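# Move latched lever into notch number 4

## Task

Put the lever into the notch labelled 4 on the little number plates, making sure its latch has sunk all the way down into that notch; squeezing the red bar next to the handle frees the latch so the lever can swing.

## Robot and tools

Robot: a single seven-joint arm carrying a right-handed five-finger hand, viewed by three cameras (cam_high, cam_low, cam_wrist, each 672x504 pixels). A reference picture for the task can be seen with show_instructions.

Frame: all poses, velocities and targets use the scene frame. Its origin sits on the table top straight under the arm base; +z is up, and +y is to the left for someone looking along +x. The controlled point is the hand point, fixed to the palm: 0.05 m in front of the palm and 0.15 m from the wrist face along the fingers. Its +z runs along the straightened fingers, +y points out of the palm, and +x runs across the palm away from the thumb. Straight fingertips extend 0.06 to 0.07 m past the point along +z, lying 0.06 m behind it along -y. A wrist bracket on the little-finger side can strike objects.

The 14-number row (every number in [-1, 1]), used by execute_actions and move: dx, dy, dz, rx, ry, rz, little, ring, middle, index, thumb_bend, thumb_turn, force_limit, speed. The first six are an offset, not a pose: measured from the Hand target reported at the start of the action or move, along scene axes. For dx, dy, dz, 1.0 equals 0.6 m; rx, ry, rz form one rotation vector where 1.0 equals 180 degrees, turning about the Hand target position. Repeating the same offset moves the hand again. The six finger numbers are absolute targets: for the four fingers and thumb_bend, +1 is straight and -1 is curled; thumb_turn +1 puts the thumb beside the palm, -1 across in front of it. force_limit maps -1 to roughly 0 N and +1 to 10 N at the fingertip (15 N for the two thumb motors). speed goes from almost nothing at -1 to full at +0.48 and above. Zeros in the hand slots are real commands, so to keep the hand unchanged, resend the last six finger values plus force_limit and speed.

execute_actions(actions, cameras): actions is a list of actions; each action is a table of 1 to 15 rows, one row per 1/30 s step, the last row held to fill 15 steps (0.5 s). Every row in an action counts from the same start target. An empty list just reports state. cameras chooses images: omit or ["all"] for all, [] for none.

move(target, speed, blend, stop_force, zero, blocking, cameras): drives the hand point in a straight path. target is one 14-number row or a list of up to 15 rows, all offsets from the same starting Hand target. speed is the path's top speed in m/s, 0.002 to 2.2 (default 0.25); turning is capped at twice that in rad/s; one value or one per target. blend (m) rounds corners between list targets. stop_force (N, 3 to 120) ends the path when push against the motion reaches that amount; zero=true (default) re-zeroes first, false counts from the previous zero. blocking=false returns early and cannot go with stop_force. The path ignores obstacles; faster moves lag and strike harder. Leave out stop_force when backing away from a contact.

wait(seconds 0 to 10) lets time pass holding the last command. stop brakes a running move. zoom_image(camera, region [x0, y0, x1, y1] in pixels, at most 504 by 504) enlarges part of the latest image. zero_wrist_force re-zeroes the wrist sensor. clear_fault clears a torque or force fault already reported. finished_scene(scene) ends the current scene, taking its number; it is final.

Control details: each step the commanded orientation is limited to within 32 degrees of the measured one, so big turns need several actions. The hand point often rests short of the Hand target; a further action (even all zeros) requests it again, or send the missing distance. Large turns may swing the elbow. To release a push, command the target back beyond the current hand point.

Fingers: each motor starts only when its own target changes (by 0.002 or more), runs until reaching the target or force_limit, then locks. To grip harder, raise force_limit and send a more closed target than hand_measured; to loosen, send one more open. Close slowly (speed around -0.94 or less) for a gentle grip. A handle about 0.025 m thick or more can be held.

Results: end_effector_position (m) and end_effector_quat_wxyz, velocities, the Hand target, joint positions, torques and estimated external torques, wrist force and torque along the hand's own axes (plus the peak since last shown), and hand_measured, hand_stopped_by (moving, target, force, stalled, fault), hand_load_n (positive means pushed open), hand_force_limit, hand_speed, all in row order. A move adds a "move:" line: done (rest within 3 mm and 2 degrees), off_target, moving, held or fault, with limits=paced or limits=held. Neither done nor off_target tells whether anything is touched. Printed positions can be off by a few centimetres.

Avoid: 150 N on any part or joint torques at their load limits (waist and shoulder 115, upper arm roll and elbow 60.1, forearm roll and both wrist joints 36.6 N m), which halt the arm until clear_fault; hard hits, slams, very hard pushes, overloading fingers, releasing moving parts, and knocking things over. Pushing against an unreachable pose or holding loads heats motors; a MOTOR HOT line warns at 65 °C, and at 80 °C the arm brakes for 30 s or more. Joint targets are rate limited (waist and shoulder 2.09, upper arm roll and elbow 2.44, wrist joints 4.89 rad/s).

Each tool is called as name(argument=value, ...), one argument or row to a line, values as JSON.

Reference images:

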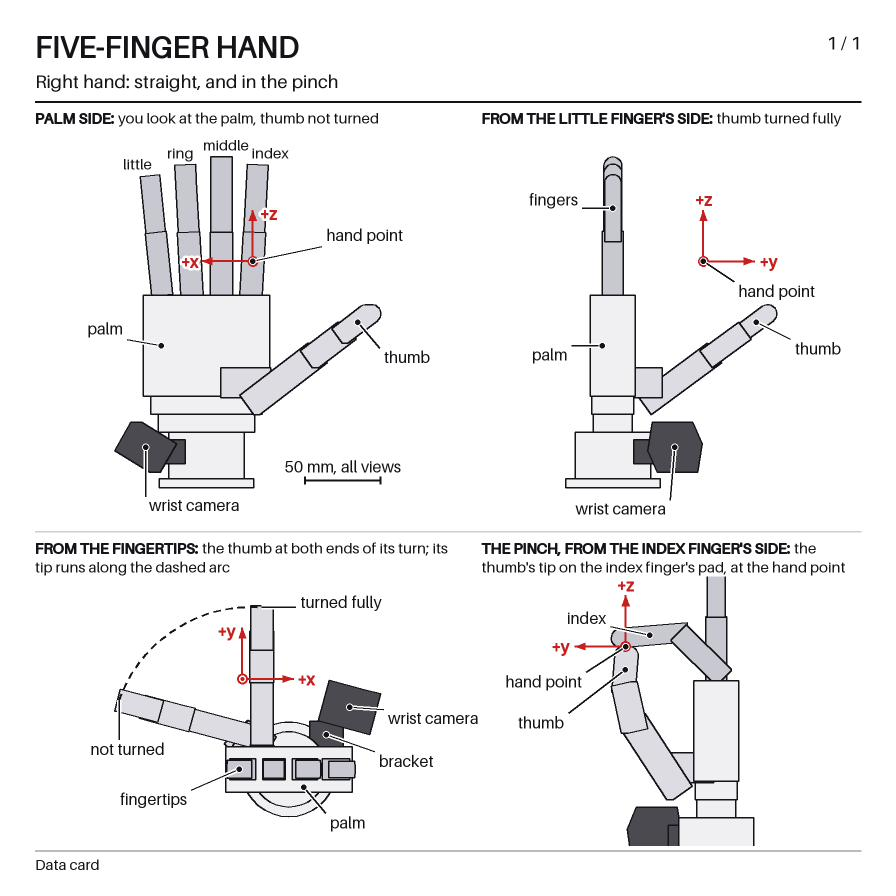

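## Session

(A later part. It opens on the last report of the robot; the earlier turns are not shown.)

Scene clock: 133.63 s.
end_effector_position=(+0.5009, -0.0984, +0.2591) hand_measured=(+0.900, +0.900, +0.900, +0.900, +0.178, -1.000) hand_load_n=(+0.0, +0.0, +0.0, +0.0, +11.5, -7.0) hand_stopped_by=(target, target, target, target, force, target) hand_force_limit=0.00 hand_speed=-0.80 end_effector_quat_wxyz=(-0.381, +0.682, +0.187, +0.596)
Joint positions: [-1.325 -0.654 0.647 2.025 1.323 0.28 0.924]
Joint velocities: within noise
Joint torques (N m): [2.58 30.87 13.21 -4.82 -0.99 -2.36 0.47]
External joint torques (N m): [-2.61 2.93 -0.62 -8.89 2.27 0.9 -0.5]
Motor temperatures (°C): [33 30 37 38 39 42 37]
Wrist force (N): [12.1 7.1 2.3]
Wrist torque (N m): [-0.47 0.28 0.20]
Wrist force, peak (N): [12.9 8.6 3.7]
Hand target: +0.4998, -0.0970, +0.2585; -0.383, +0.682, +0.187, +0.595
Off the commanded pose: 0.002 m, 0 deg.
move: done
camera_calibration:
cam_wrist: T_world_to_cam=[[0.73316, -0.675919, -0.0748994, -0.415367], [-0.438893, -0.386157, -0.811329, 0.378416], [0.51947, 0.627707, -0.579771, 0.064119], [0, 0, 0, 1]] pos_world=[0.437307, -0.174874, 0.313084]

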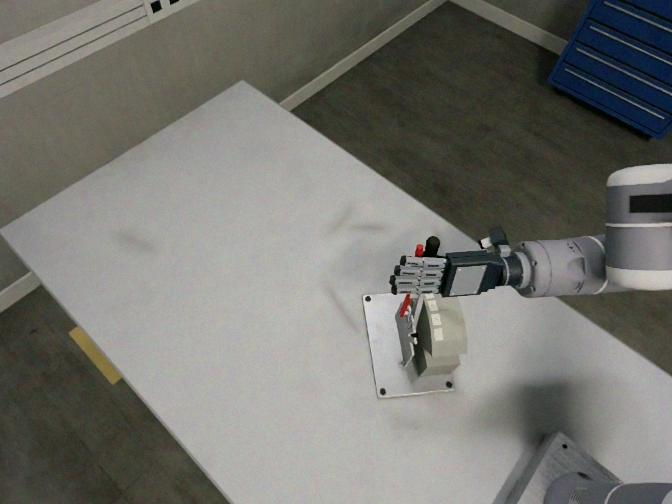

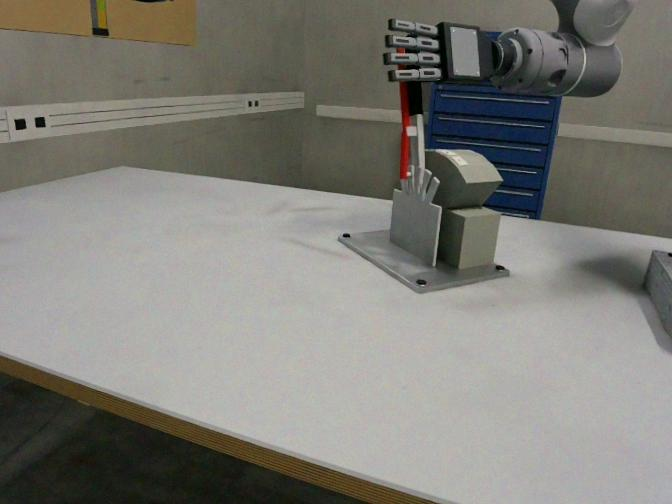

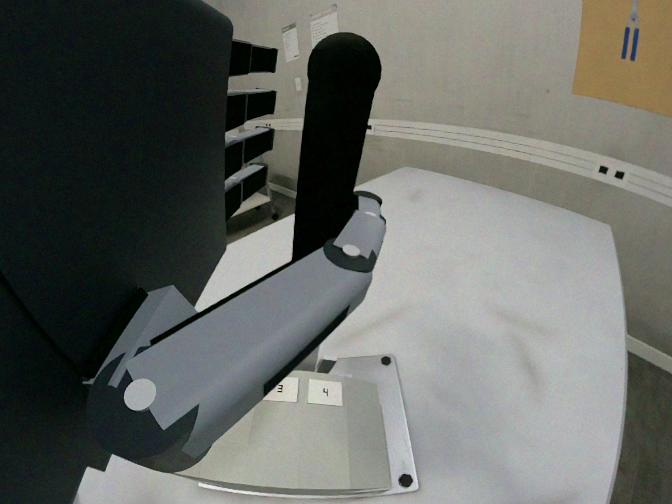

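move(
  target=[0,0,0,0,0,0,1,1,1,1,1,-1,0,-0.3],
  cameras=[],
)

move(
  target=[-0.1557,-0.1738,0,0,0,0,1,1,1,1,1,-1,0,-0.3],
  speed=0.12,
)

zoom_image(
  camera="cam_low",
  region=[385, 40, 455, 200],
)

zoom_image(
  camera="cam_high",
  region=[375, 230, 475, 360],
)

zoom_image(
  camera="cam_low",
  region=[395, 155, 445, 200],
)

Scene clock: 143.67 s.
end_effector_position=(+0.4999, -0.0972, +0.2585) hand_measured=(+1.000, +1.000, +1.000, +1.000, +1.000, -1.000) hand_load_n=(+0.0, +0.0, +0.0, +0.0, +0.0, +0.0) hand_stopped_by=(target, target, target, target, target, target) hand_force_limit=0.00 hand_speed=-0.30 end_effector_quat_wxyz=(-0.383, +0.682, +0.187, +0.595)
Joint positions: [-1.325 -0.655 0.647 2.027 1.322 0.28 0.924]
Joint velocities: within noise
Joint torques (N m): [0.24 33.08 13.02 -13.29 1.75 -1.72 -0.27]
External joint torques (N m): [-0.28 0.67 -0.44 -0.36 -0.47 0.27 0.24]
Motor temperatures (°C): [33 30 37 38 39 42 37]
Wrist force (N): [4.0 -3.6 1.0]
Wrist torque (N m): [-0.59 0.39 0.12]
Wrist force, peak (N): [13.1 7.1 2.6]
Hand target: +0.4998, -0.0970, +0.2585; -0.383, +0.682, +0.187, +0.595
Off the commanded pose: 0.000 m, 0 deg.
move: done
No camera images: "cameras" was empty.

Scene clock: 145.13 s.
end_effector_position=(+0.4063, -0.2015, +0.2584) hand_measured=(+1.000, +1.000, +1.000, +1.000, +1.000, -1.000) hand_load_n=(+0.0, +0.0, +0.0, +0.0, +0.0, +0.5) hand_stopped_by=(target, target, target, target, target, target) hand_force_limit=0.00 hand_speed=-0.30 end_effector_quat_wxyz=(-0.383, +0.682, +0.187, +0.595)
Joint positions: [-1.54 -0.639 0.522 1.966 1.099 0.015 0.979]
Joint velocities: within noise
Joint torques (N m): [0.27 35.58 11.19 -14.35 1.38 -1.83 -0.15]
External joint torques (N m): [-0.2 1.15 -0.19 -0.22 -0.25 0.44 0.12]
Motor temperatures (°C): [33 30 37 38 39 42 37]
Wrist force (N): [4.0 -3.5 0.6]
Wrist torque (N m): [-0.57 0.38 0.13]
Wrist force, peak (N): [4.3 -3.8 3.0]
Hand target: +0.4064, -0.2013, +0.2585; -0.383, +0.682, +0.187, +0.595
Off the commanded pose: 0.000 m, 0 deg.
move: done
camera_calibration:
cam_wrist: T_world_to_cam=[[0.734696, -0.674058, -0.0766011, -0.41565], [-0.43928, -0.386647, -0.810887, 0.296472], [0.516967, 0.629404, -0.580168, 0.17894], [0, 0, 0, 1]] pos_world=[0.343105, -0.278168, 0.312381]

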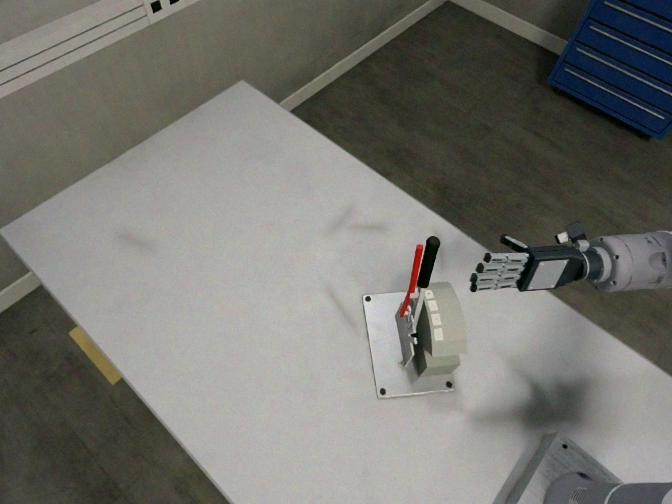

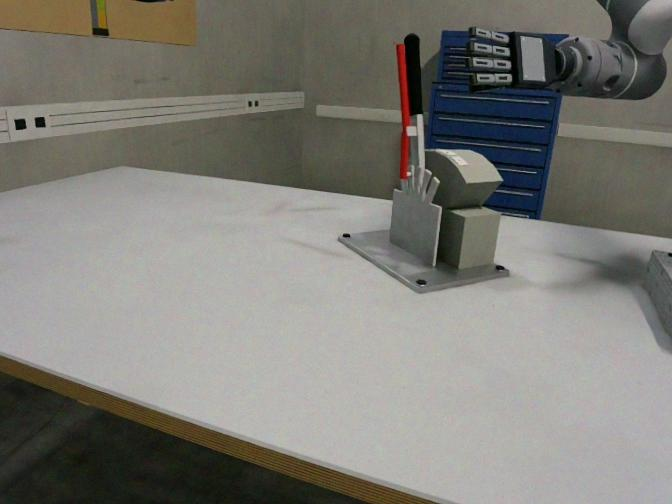

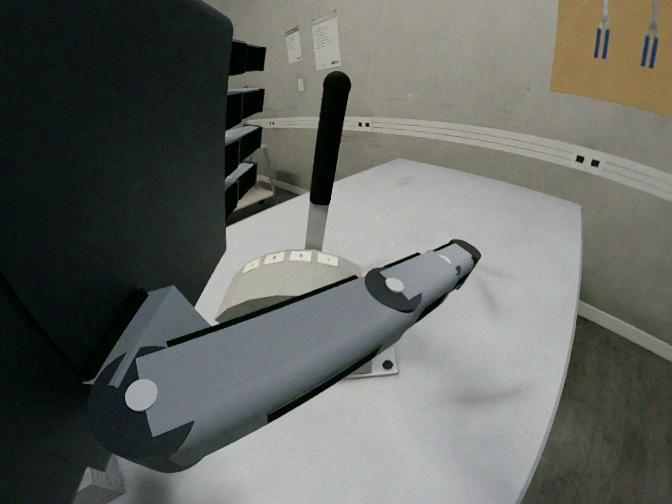

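Scaled by 3.150.

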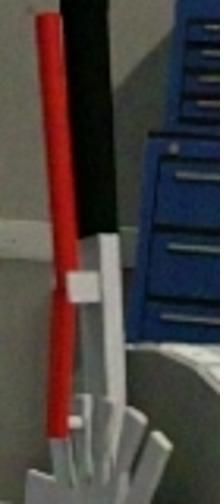

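Scaled by 3.877.

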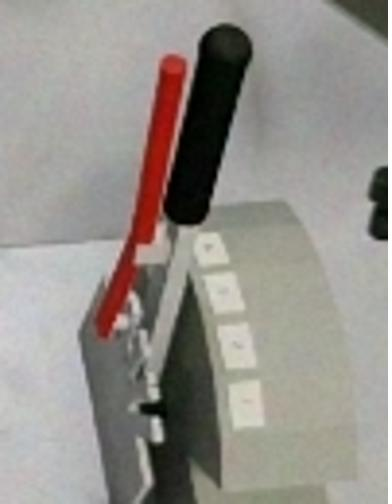

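Scaled by 10.080.

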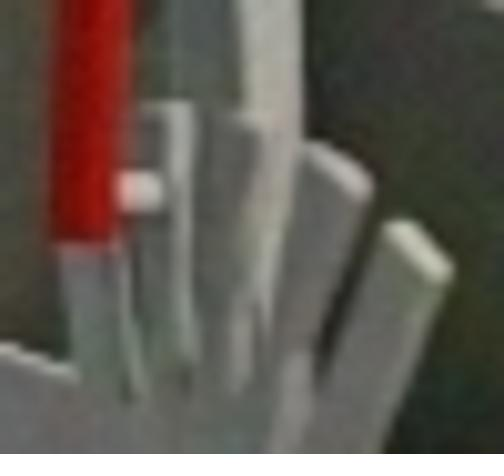

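move(
  target=[0.1557,0.1738,0,0,0,0,1,1,1,1,1,-1,0,-0.3],
  speed=0.12,
  cameras=[],
)

move(
  target=[0.0472,-0.0423,0,0,0,0,1,1,1,1,1,-1,0,-0.3],
  speed=0.02,
  stop_force=5,
)

zoom_image(
  camera="cam_low",
  region=[395, 155, 445, 200],
)

Scene clock: 148.40 s.
end_effector_position=(+0.4999, -0.0967, +0.2586) hand_measured=(+1.000, +1.000, +1.000, +1.000, +1.000, -1.000) hand_load_n=(+0.0, +0.0, +0.0, +0.0, +0.0, +0.0) hand_stopped_by=(target, target, target, target, target, target) hand_force_limit=0.00 hand_speed=-0.30 end_effector_quat_wxyz=(-0.383, +0.682, +0.187, +0.595)
Joint positions: [-1.326 -0.655 0.648 2.027 1.321 0.28 0.924]
Joint velocities: within noise
Joint torques (N m): [0.37 32.65 13.25 -13.23 2.1 -1.47 -0.37]
External joint torques (N m): [-0.39 1.1 -0.63 -0.41 -0.82 0.01 0.34]
Motor temperatures (°C): [33 30 37 38 39 42 37]
Wrist force (N): [4.1 -3.7 0.8]
Wrist torque (N m): [-0.60 0.37 0.12]
Wrist force, peak (N): [4.3 -3.8 3.0]
Hand target: +0.4998, -0.0970, +0.2585; -0.383, +0.682, +0.187, +0.595
Off the commanded pose: 0.000 m, 0 deg.
move: done
No camera images: "cameras" was empty.

Scene clock: 150.67 s.
end_effector_position=(+0.5245, -0.1188, +0.2585) hand_measured=(+1.000, +1.000, +1.000, +1.000, +1.000, -1.000) hand_load_n=(+0.0, +0.0, +0.0, +0.0, +0.0, +0.5) hand_stopped_by=(target, target, target, target, target, target) hand_force_limit=0.00 hand_speed=-0.30 end_effector_quat_wxyz=(-0.383, +0.682, +0.187, +0.595)
Joint positions: [-1.293 -0.693 0.632 1.946 1.308 0.281 0.966]
Joint velocities: within noise
Joint torques (N m): [0.31 35.54 13.64 -16.2 2.47 -0.98 -0.07]
External joint torques (N m): [-0.36 1.01 -0.21 1.61 -1.2 -0.43 0.04]
Motor temperatures (°C): [33 30 37 38 39 42 37]
Wrist force (N): [3.5 -8.0 -1.7]
Wrist torque (N m): [-0.52 0.52 -0.15]
Wrist force, peak (N): [3.7 -10.6 -2.2]
Hand target: +0.5247, -0.1192, +0.2585; -0.383, +0.682, +0.187, +0.595 (not the last commanded pose)
Off the commanded pose: 0.005 m, 0 deg.
move: contact
camera_calibration:
cam_wrist: T_world_to_cam=[[0.735521, -0.673103, -0.0770838, -0.446915], [-0.438677, -0.386445, -0.811309, 0.380269], [0.516306, 0.63055, -0.579513, 0.0662872], [0, 0, 0, 1]] pos_world=[0.461306, -0.195664, 0.31248]

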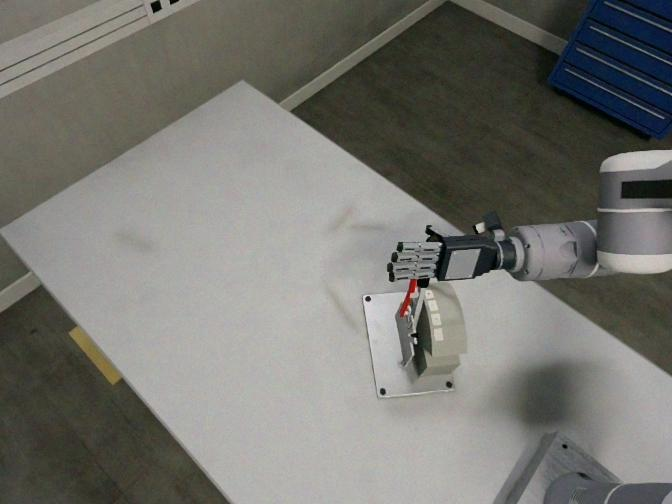

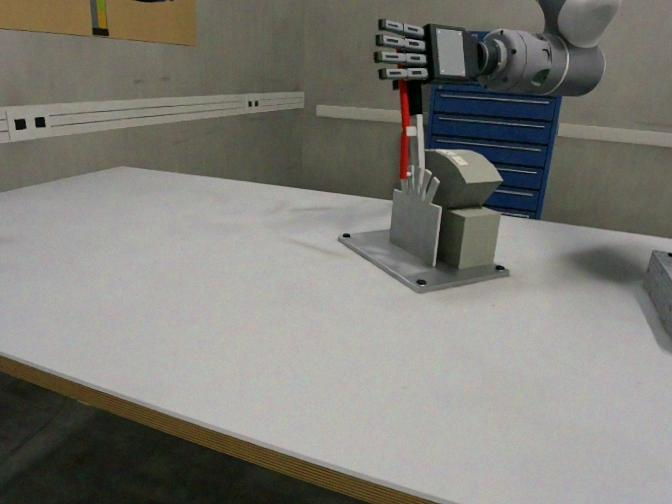

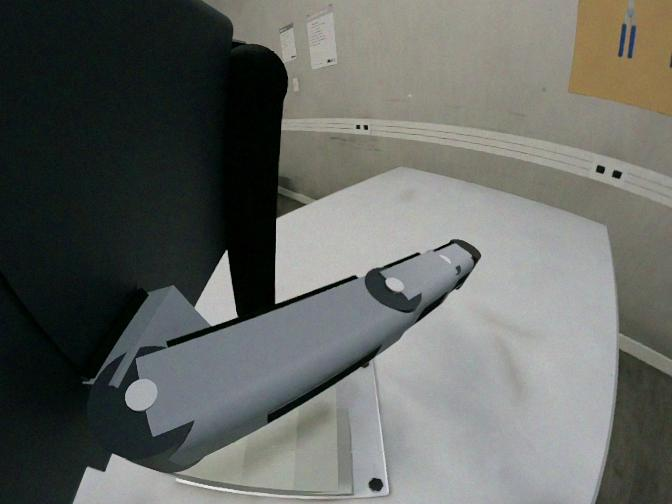

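Scaled by 10.080.

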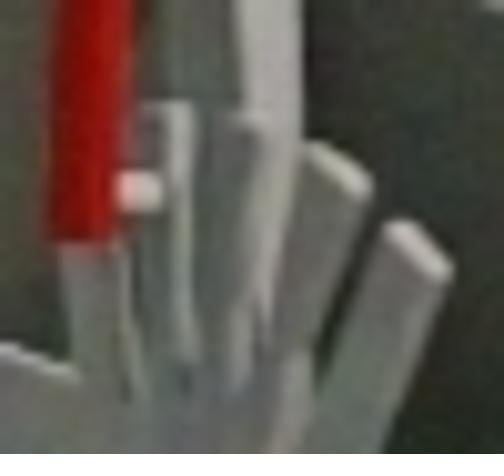

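move(
  target=[0.027,-0.0241,-0.019,0.0222,0.0248,0,1,1,1,1,1,-1,0,-0.3],
  speed=0.005,
  stop_force=16,
)

zoom_image(
  camera="cam_low",
  region=[395, 155, 445, 200],
)

Scene clock: 162.07 s.
end_effector_position=(+0.5401, -0.1328, +0.2478) hand_measured=(+1.000, +1.000, +1.000, +1.000, +1.000, -1.000) hand_load_n=(+0.0, +0.0, +0.0, +0.0, +0.0, +0.0) hand_stopped_by=(target, target, target, target, target, target) hand_force_limit=0.00 hand_speed=-0.30 end_effector_quat_wxyz=(-0.412, +0.690, +0.153, +0.575)
Joint positions: [-1.258 -0.734 0.609 1.88 1.299 0.281 1.086]
Joint velocities: within noise
Joint torques (N m): [0.85 37.17 13.73 -15.81 2.1 -0.41 -0.04]
External joint torques (N m): [-0.91 1.96 0.32 0.79 -0.84 -0.99 0.01]
Motor temperatures (°C): [33 30 37 38 39 42 37]
Wrist force (N): [6.4 -9.6 -2.7]
Wrist torque (N m): [-0.43 0.52 -0.04]
Wrist force, peak (N): [8.3 -11.8 -3.7]
Hand target: +0.5402, -0.1331, +0.2476; -0.412, +0.690, +0.152, +0.575 (not the last commanded pose)
Off the commanded pose: 0.001 m, 0 deg.
move: done
camera_calibration:
cam_wrist: T_world_to_cam=[[0.725807, -0.665068, -0.175752, -0.437849], [-0.498622, -0.332629, -0.800459, 0.409786], [0.4739, 0.668612, -0.573042, 0.0871844], [0, 0, 0, 1]] pos_world=[0.480806, -0.213185, 0.301025]

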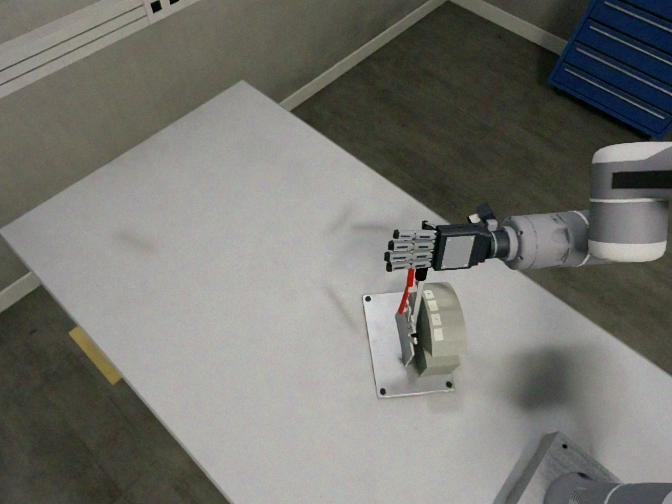

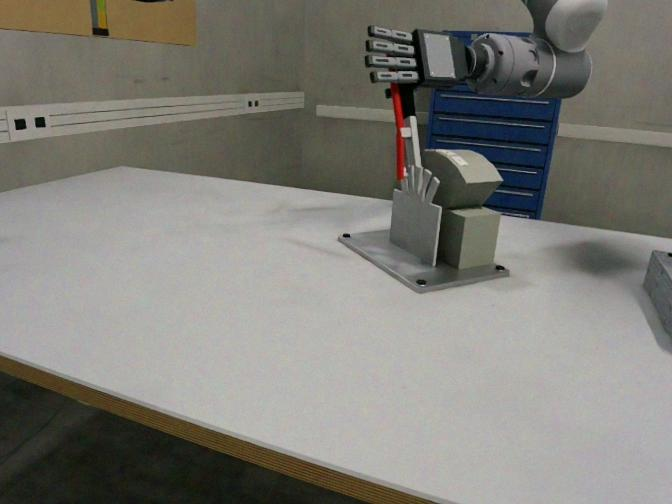

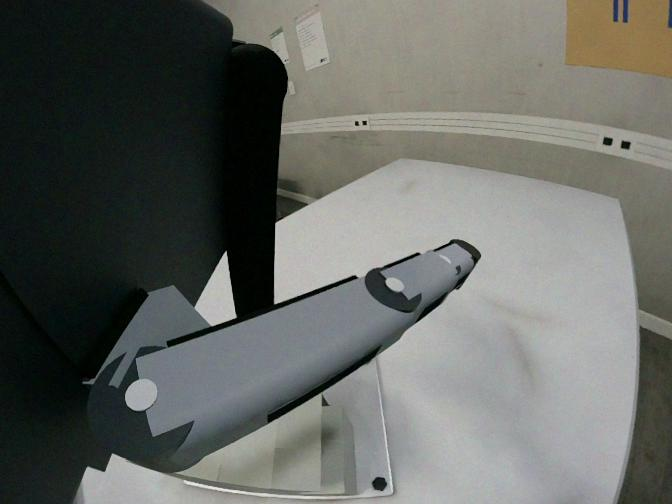

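Scaled by 10.080.

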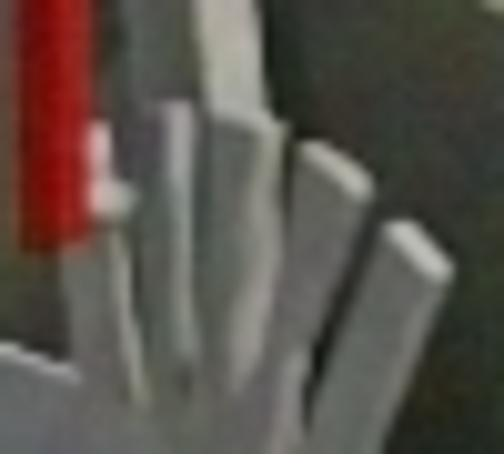

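zoom_image(
  camera="cam_low",
  region=[385, 80, 455, 200],
)

zoom_image(
  camera="cam_high",
  region=[385, 255, 445, 345],
)

Scaled by 4.200.

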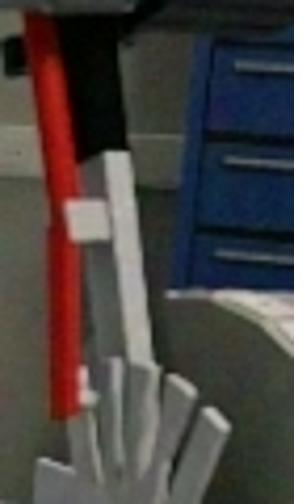

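Scaled by 5.600.

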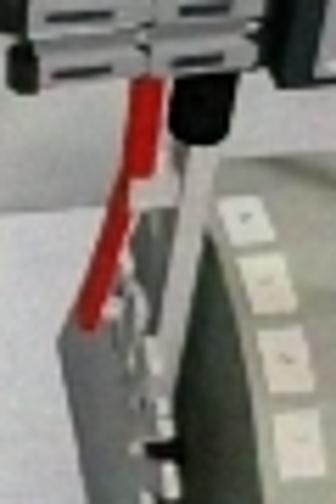

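move(
  target=[0,0,0,0,0,0,1,1,1,1,-0.9,-1,-0.4,-0.85],
  cameras=[],
)

zoom_image(
  camera="cam_wrist",
  region=[200, 0, 540, 400],
)

Scene clock: 172.67 s.
end_effector_position=(+0.5401, -0.1328, +0.2478) hand_measured=(+1.000, +1.000, +1.000, +1.000, -0.054, -1.000) hand_load_n=(+0.0, +0.0, +0.0, +0.0, +0.0, +0.0) hand_stopped_by=(target, target, target, target, moving, target) hand_force_limit=-0.40 hand_speed=-0.85 end_effector_quat_wxyz=(-0.412, +0.690, +0.153, +0.575)
Joint positions: [-1.258 -0.734 0.609 1.88 1.299 0.281 1.086]
Joint velocities: within noise
Joint torques (N m): [0.77 37.52 13.83 -15.69 2.14 -0.34 -0.13]
External joint torques (N m): [-0.82 1.59 0.22 0.67 -0.87 -1.06 0.11]
Motor temperatures (°C): [33 31 37 38 39 42 37]
Wrist force (N): [6.5 -9.6 -2.5]
Wrist torque (N m): [-0.45 0.53 -0.04]
Wrist force, peak (N): [6.5 -9.8 -2.6]
Hand target: +0.5402, -0.1331, +0.2476; -0.412, +0.690, +0.152, +0.575
Off the commanded pose: 0.000 m, 0 deg.
move: moving (no rest 5 s after the path's end)
No camera images: "cameras" was empty.

Scaled by 1.260 from the camera's 672x504 image, which has a finer 960x720 frame.

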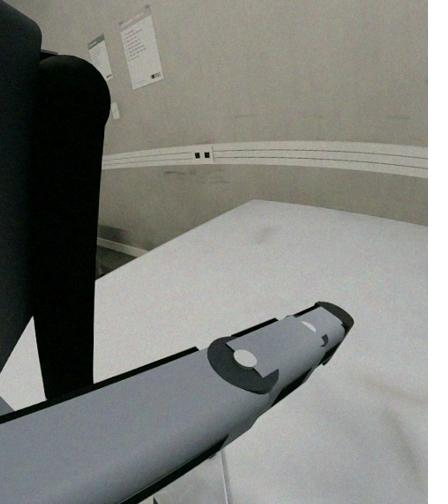

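wait(
  seconds=4,
)

zoom_image(
  camera="cam_low",
  region=[395, 155, 445, 200],
)

Scene clock: 177.17 s.
end_effector_position=(+0.5401, -0.1329, +0.2478) hand_measured=(+1.000, +1.000, +1.000, +1.000, -0.430, -1.000) hand_load_n=(+0.0, +0.0, -0.5, +0.0, +6.0, +0.5) hand_stopped_by=(target, target, target, target, force, target) hand_force_limit=-0.40 hand_speed=-0.85 end_effector_quat_wxyz=(-0.412, +0.690, +0.153, +0.575)
Joint positions: [-1.257 -0.734 0.609 1.88 1.299 0.281 1.086]
Joint velocities: within noise
Joint torques (N m): [0.43 37.72 14.03 -15.17 2.08 -0.86 0.04]
External joint torques (N m): [-0.48 1.4 0.02 0.15 -0.81 -0.53 -0.06]
Motor temperatures (°C): [33 31 37 38 39 42 37]
Wrist force (N): [5.8 -7.6 -1.3]
Wrist torque (N m): [-0.50 0.52 -0.19]
Wrist force, peak (N): [6.7 -9.8 -2.7]
Hand target: +0.5402, -0.1331, +0.2476; -0.412, +0.690, +0.152, +0.575
Off the commanded pose: 0.000 m, 0 deg.
wait: 4.00 s; at rest by 1.37 s
camera_calibration:
cam_wrist: T_world_to_cam=[[0.725741, -0.665161, -0.175672, -0.438001], [-0.498614, -0.332618, -0.800468, 0.409805], [0.474009, 0.668525, -0.573053, 0.0871364], [0, 0, 0, 1]] pos_world=[0.480906, -0.213286, 0.301025]

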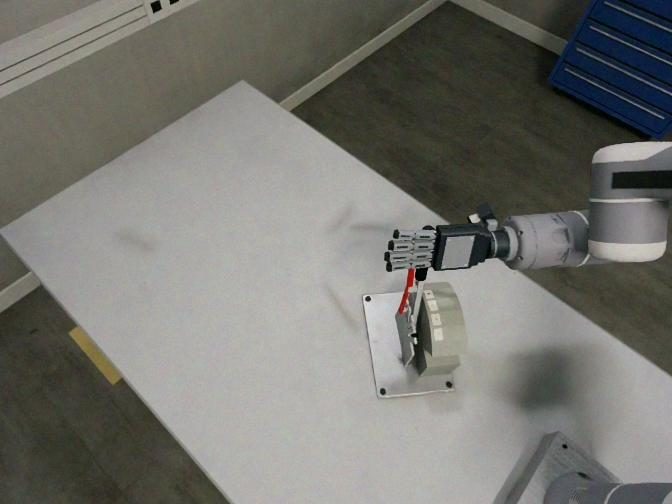

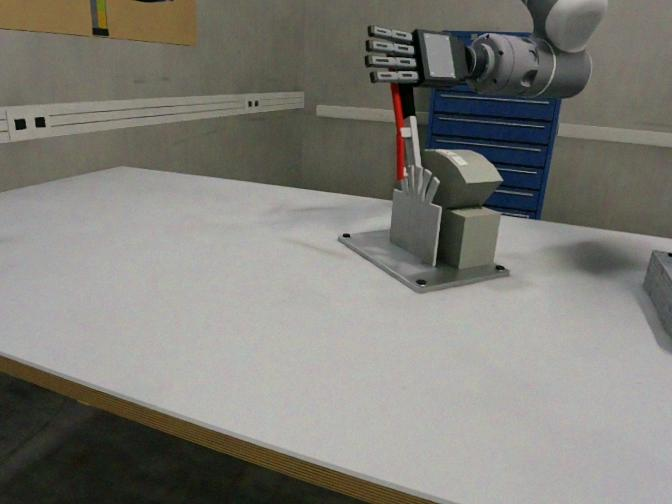

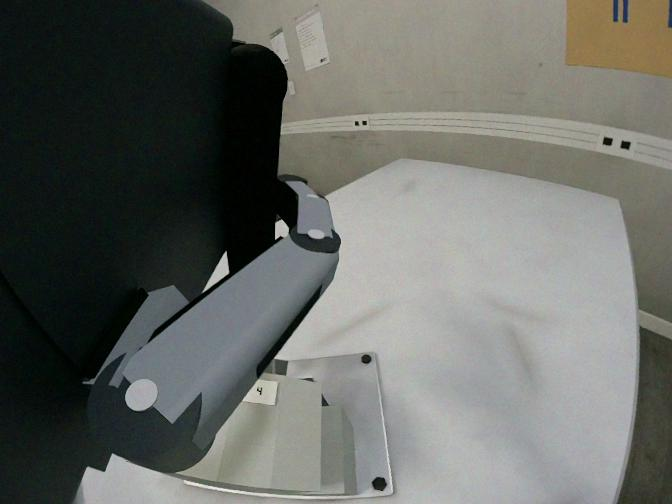

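Scaled by 10.080.

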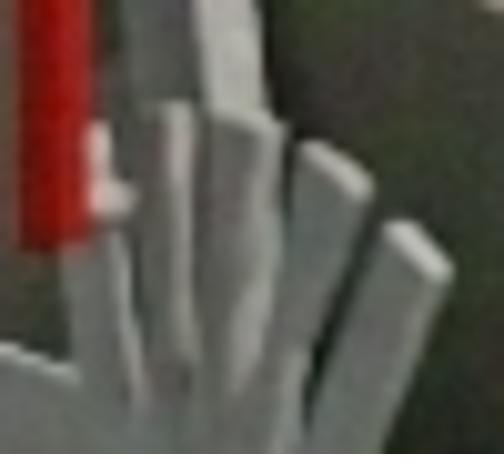

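move(
  target=[0,0,0,0,0,0,1,1,1,1,0.8,-1,-0.4,0],
  cameras=[],
)

move(
  target=[0.0248,-0.0222,-0.0233,0.0222,0.0248,0,1,1,1,1,0.8,-1,-0.4,0],
  speed=0.005,
  stop_force=16,
)

zoom_image(
  camera="cam_low",
  region=[395, 155, 445, 200],
)

zoom_image(
  camera="cam_high",
  region=[385, 255, 445, 345],
)

Scene clock: 180.40 s.
end_effector_position=(+0.5401, -0.1329, +0.2478) hand_measured=(+1.000, +1.000, +1.000, +1.000, +0.800, -1.000) hand_load_n=(+0.0, +0.0, +0.0, +0.0, -0.5, +0.0) hand_stopped_by=(target, target, target, target, target, target) hand_force_limit=-0.40 hand_speed=0.00 end_effector_quat_wxyz=(-0.412, +0.690, +0.153, +0.575)
Joint positions: [-1.257 -0.734 0.609 1.88 1.299 0.281 1.086]
Joint velocities: within noise
Joint torques (N m): [0.77 37.58 13.65 -15.77 2.18 -0.36 -0.05]
External joint torques (N m): [-0.82 1.55 0.4 0.75 -0.92 -1.03 0.03]
Motor temperatures (°C): [33 31 37 38 39 42 37]
Wrist force (N): [5.5 -9.6 -2.7]
Wrist torque (N m): [-0.45 0.51 -0.05]
Wrist force, peak (N): [6.3 -10.0 -2.5]
Hand target: +0.5402, -0.1331, +0.2476; -0.412, +0.690, +0.152, +0.575
Off the commanded pose: 0.000 m, 0 deg.
move: done
No camera images: "cameras" was empty.

Scene clock: 186.80 s.
end_effector_position=(+0.5481, -0.1397, +0.2403) hand_measured=(+1.000, +1.000, +1.000, +1.000, +0.800, -1.000) hand_load_n=(+0.5, +0.0, +0.0, +0.0, +0.0, +0.5) hand_stopped_by=(target, target, target, target, target, target) hand_force_limit=-0.40 hand_speed=0.00 end_effector_quat_wxyz=(-0.429, +0.694, +0.133, +0.562)
Joint positions: [-1.237 -0.761 0.594 1.842 1.292 0.278 1.153]
Joint velocities: within noise
Joint torques (N m): [2.92 35.63 11.96 -17.92 2.65 3.05 0.37]
External joint torques (N m): [-2.98 4.98 2.43 2.73 -1.38 -4.44 -0.4]
Motor temperatures (°C): [33 31 37 38 39 42 37]
Wrist force (N): [11.1 -25.6 -12.9]
Wrist torque (N m): [-0.28 1.01 -0.64]
Wrist force, peak (N): [12.1 -25.9 -12.7]
Hand target: +0.5485, -0.1406, +0.2397; -0.429, +0.695, +0.132, +0.562 (not the last commanded pose)
Off the commanded pose: 0.012 m, 3 deg.
move: contact
camera_calibration:
cam_wrist: T_world_to_cam=[[0.718184, -0.65569, -0.232984, -0.430347], [-0.532233, -0.301922, -0.790931, 0.425991], [0.448262, 0.692036, -0.565816, 0.0992917], [0, 0, 0, 1]] pos_world=[0.491286, -0.222271, 0.292846]

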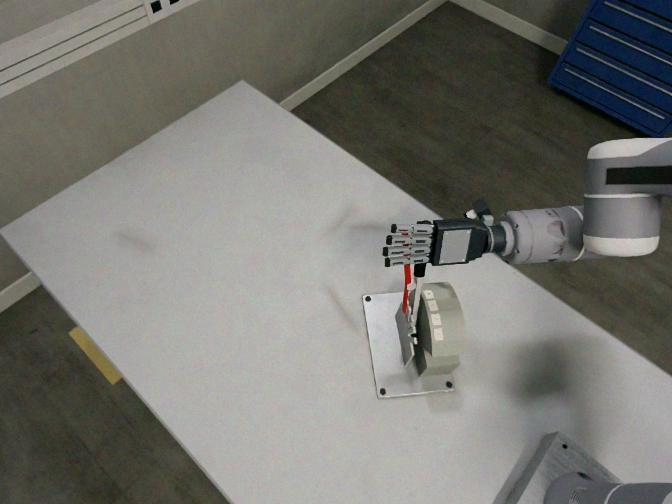

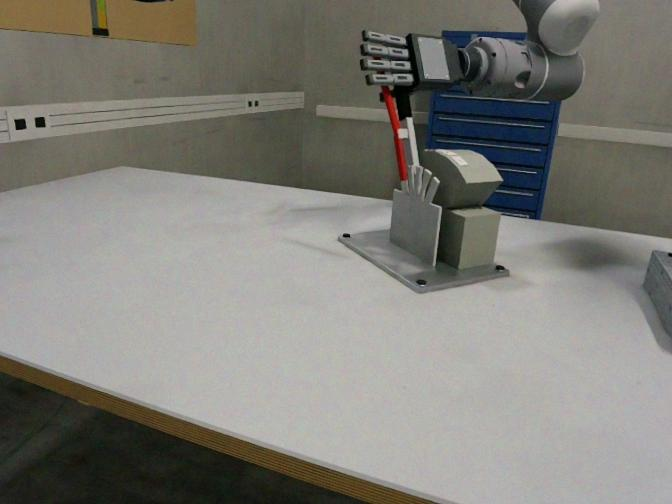

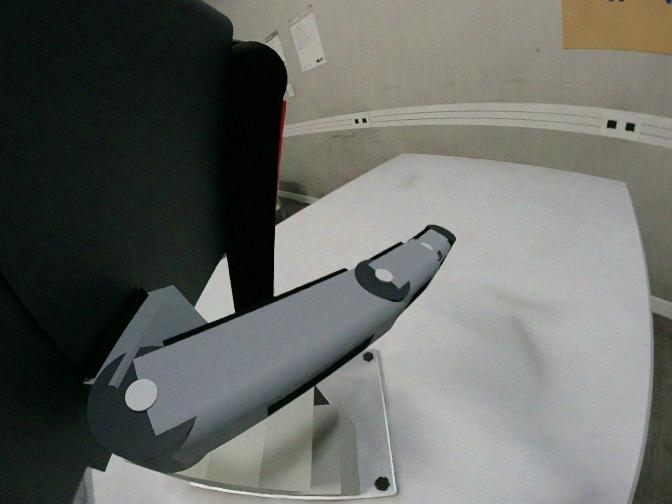

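Scaled by 10.080.

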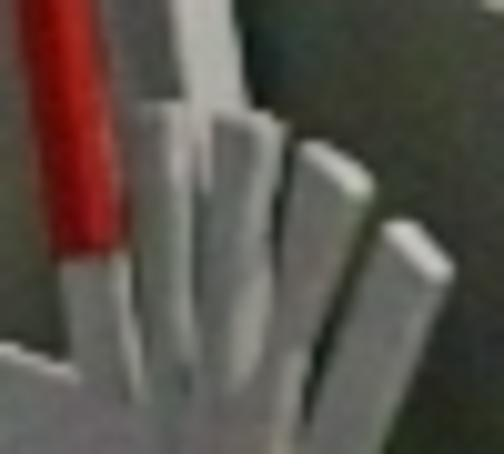

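Scaled by 5.600.

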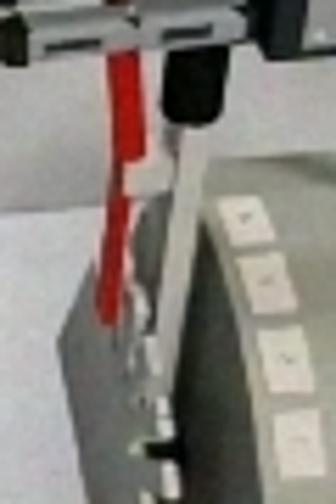

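move(
  target=[-0.03,0.0267,0,0,0,0,1,1,1,1,0.8,-1,-0.4,0],
  speed=0.05,
  cameras=[],
)

move(
  target=[-0.1557,-0.1738,0,0,0,0,1,1,1,1,0.8,-1,-0.4,0],
  speed=0.12,
)

zoom_image(
  camera="cam_wrist",
  region=[200, 160, 400, 310],
)

zoom_image(
  camera="cam_low",
  region=[385, 40, 455, 200],
)

Scene clock: 188.77 s.
end_effector_position=(+0.5304, -0.1244, +0.2397) hand_measured=(+1.000, +1.000, +1.000, +1.000, +0.800, -1.000) hand_load_n=(+0.0, +0.0, +0.0, +0.0, -0.5, +0.5) hand_stopped_by=(target, target, target, target, target, target) hand_force_limit=-0.40 hand_speed=0.00 end_effector_quat_wxyz=(-0.429, +0.694, +0.132, +0.562)
Joint positions: [-1.257 -0.734 0.602 1.901 1.303 0.28 1.122]
Joint velocities: within noise
Joint torques (N m): [0 38.34 14.46 -13.91 2.05 -1.53 -0.31]
External joint torques (N m): [-0.05 0.31 -0.61 -0.57 -0.78 0.11 0.28]
Motor temperatures (°C): [33 31 37 38 39 42 37]
Wrist force (N): [3.5 -4.2 0.9]
Wrist torque (N m): [-0.57 0.43 0.13]
Wrist force, peak (N): [12.1 -25.8 -12.8]
Hand target: +0.5305, -0.1245, +0.2397; -0.429, +0.695, +0.132, +0.562
Off the commanded pose: 0.000 m, 0 deg.
move: done
No camera images: "cameras" was empty.

Scene clock: 190.23 s.
end_effector_position=(+0.4370, -0.2291, +0.2397) hand_measured=(+1.000, +1.000, +1.000, +1.000, +0.800, -1.000) hand_load_n=(+0.0, +0.0, -0.5, +0.0, +0.0, +0.0) hand_stopped_by=(target, target, target, target, target, target) hand_force_limit=-0.40 hand_speed=0.00 end_effector_quat_wxyz=(-0.428, +0.695, +0.132, +0.562)
Joint positions: [-1.461 -0.721 0.492 1.844 1.112 0.029 1.174]
Joint velocities: within noise
Joint torques (N m): [0.17 40.14 12.7 -15.18 1.41 -1.79 -0.17]
External joint torques (N m): [-0.11 1.12 -0.47 -0.21 -0.23 0.43 0.15]
Motor temperatures (°C): [33 31 37 38 39 42 37]
Wrist force (N): [3.4 -4.0 1.2]
Wrist torque (N m): [-0.56 0.43 0.12]
Wrist force, peak (N): [3.6 -4.4 2.7]
Hand target: +0.4371, -0.2288, +0.2397; -0.429, +0.695, +0.132, +0.562
Off the commanded pose: 0.000 m, 0 deg.
move: done
camera_calibration:
cam_wrist: T_world_to_cam=[[0.716225, -0.657728, -0.233272, -0.408829], [-0.534202, -0.30163, -0.789714, 0.339987], [0.449055, 0.690227, -0.567394, 0.21012], [0, 0, 0, 1]] pos_world=[0.38008, -0.311378, 0.292345]

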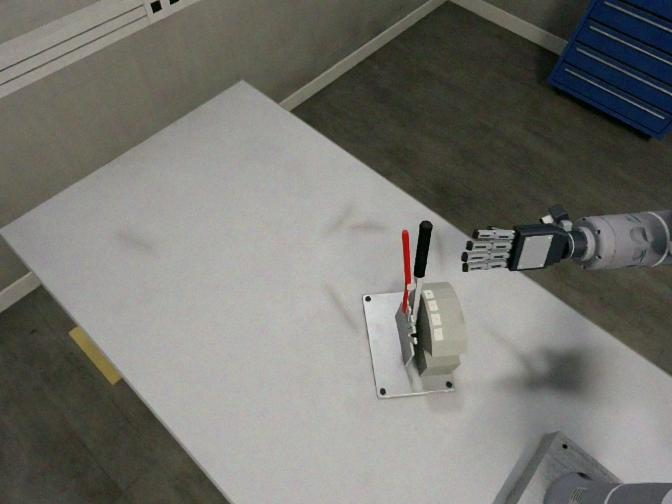

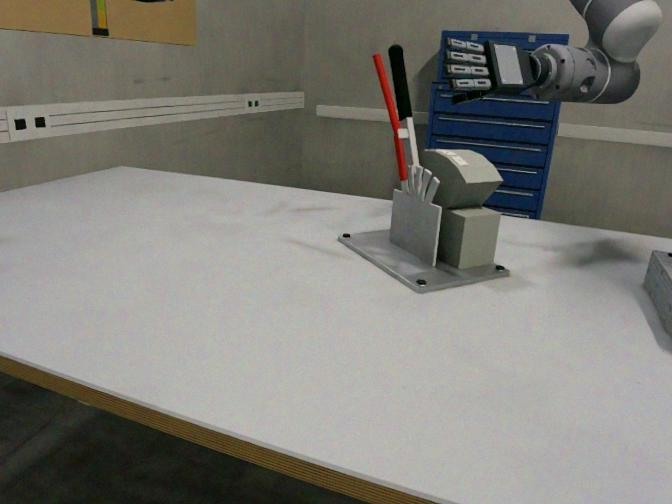

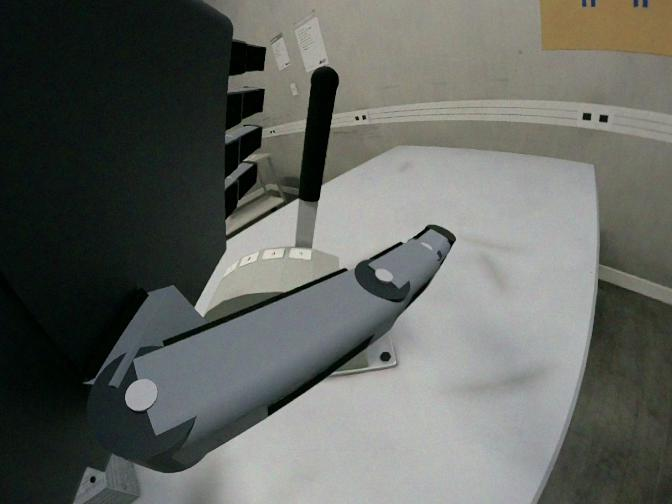

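Scaled by 2.520 from the camera's 672x504 image, which has a finer 960x720 frame.

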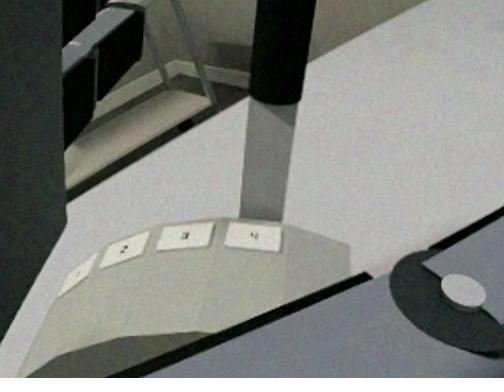

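Scaled by 3.150.

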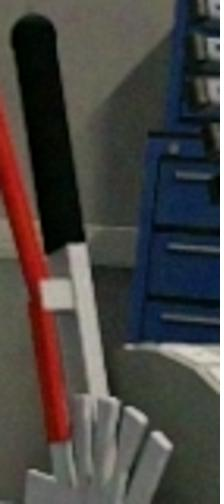

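In notch 4, latch in.

finished_scene(
  scene=1,
)

The scene is finished: the task was done.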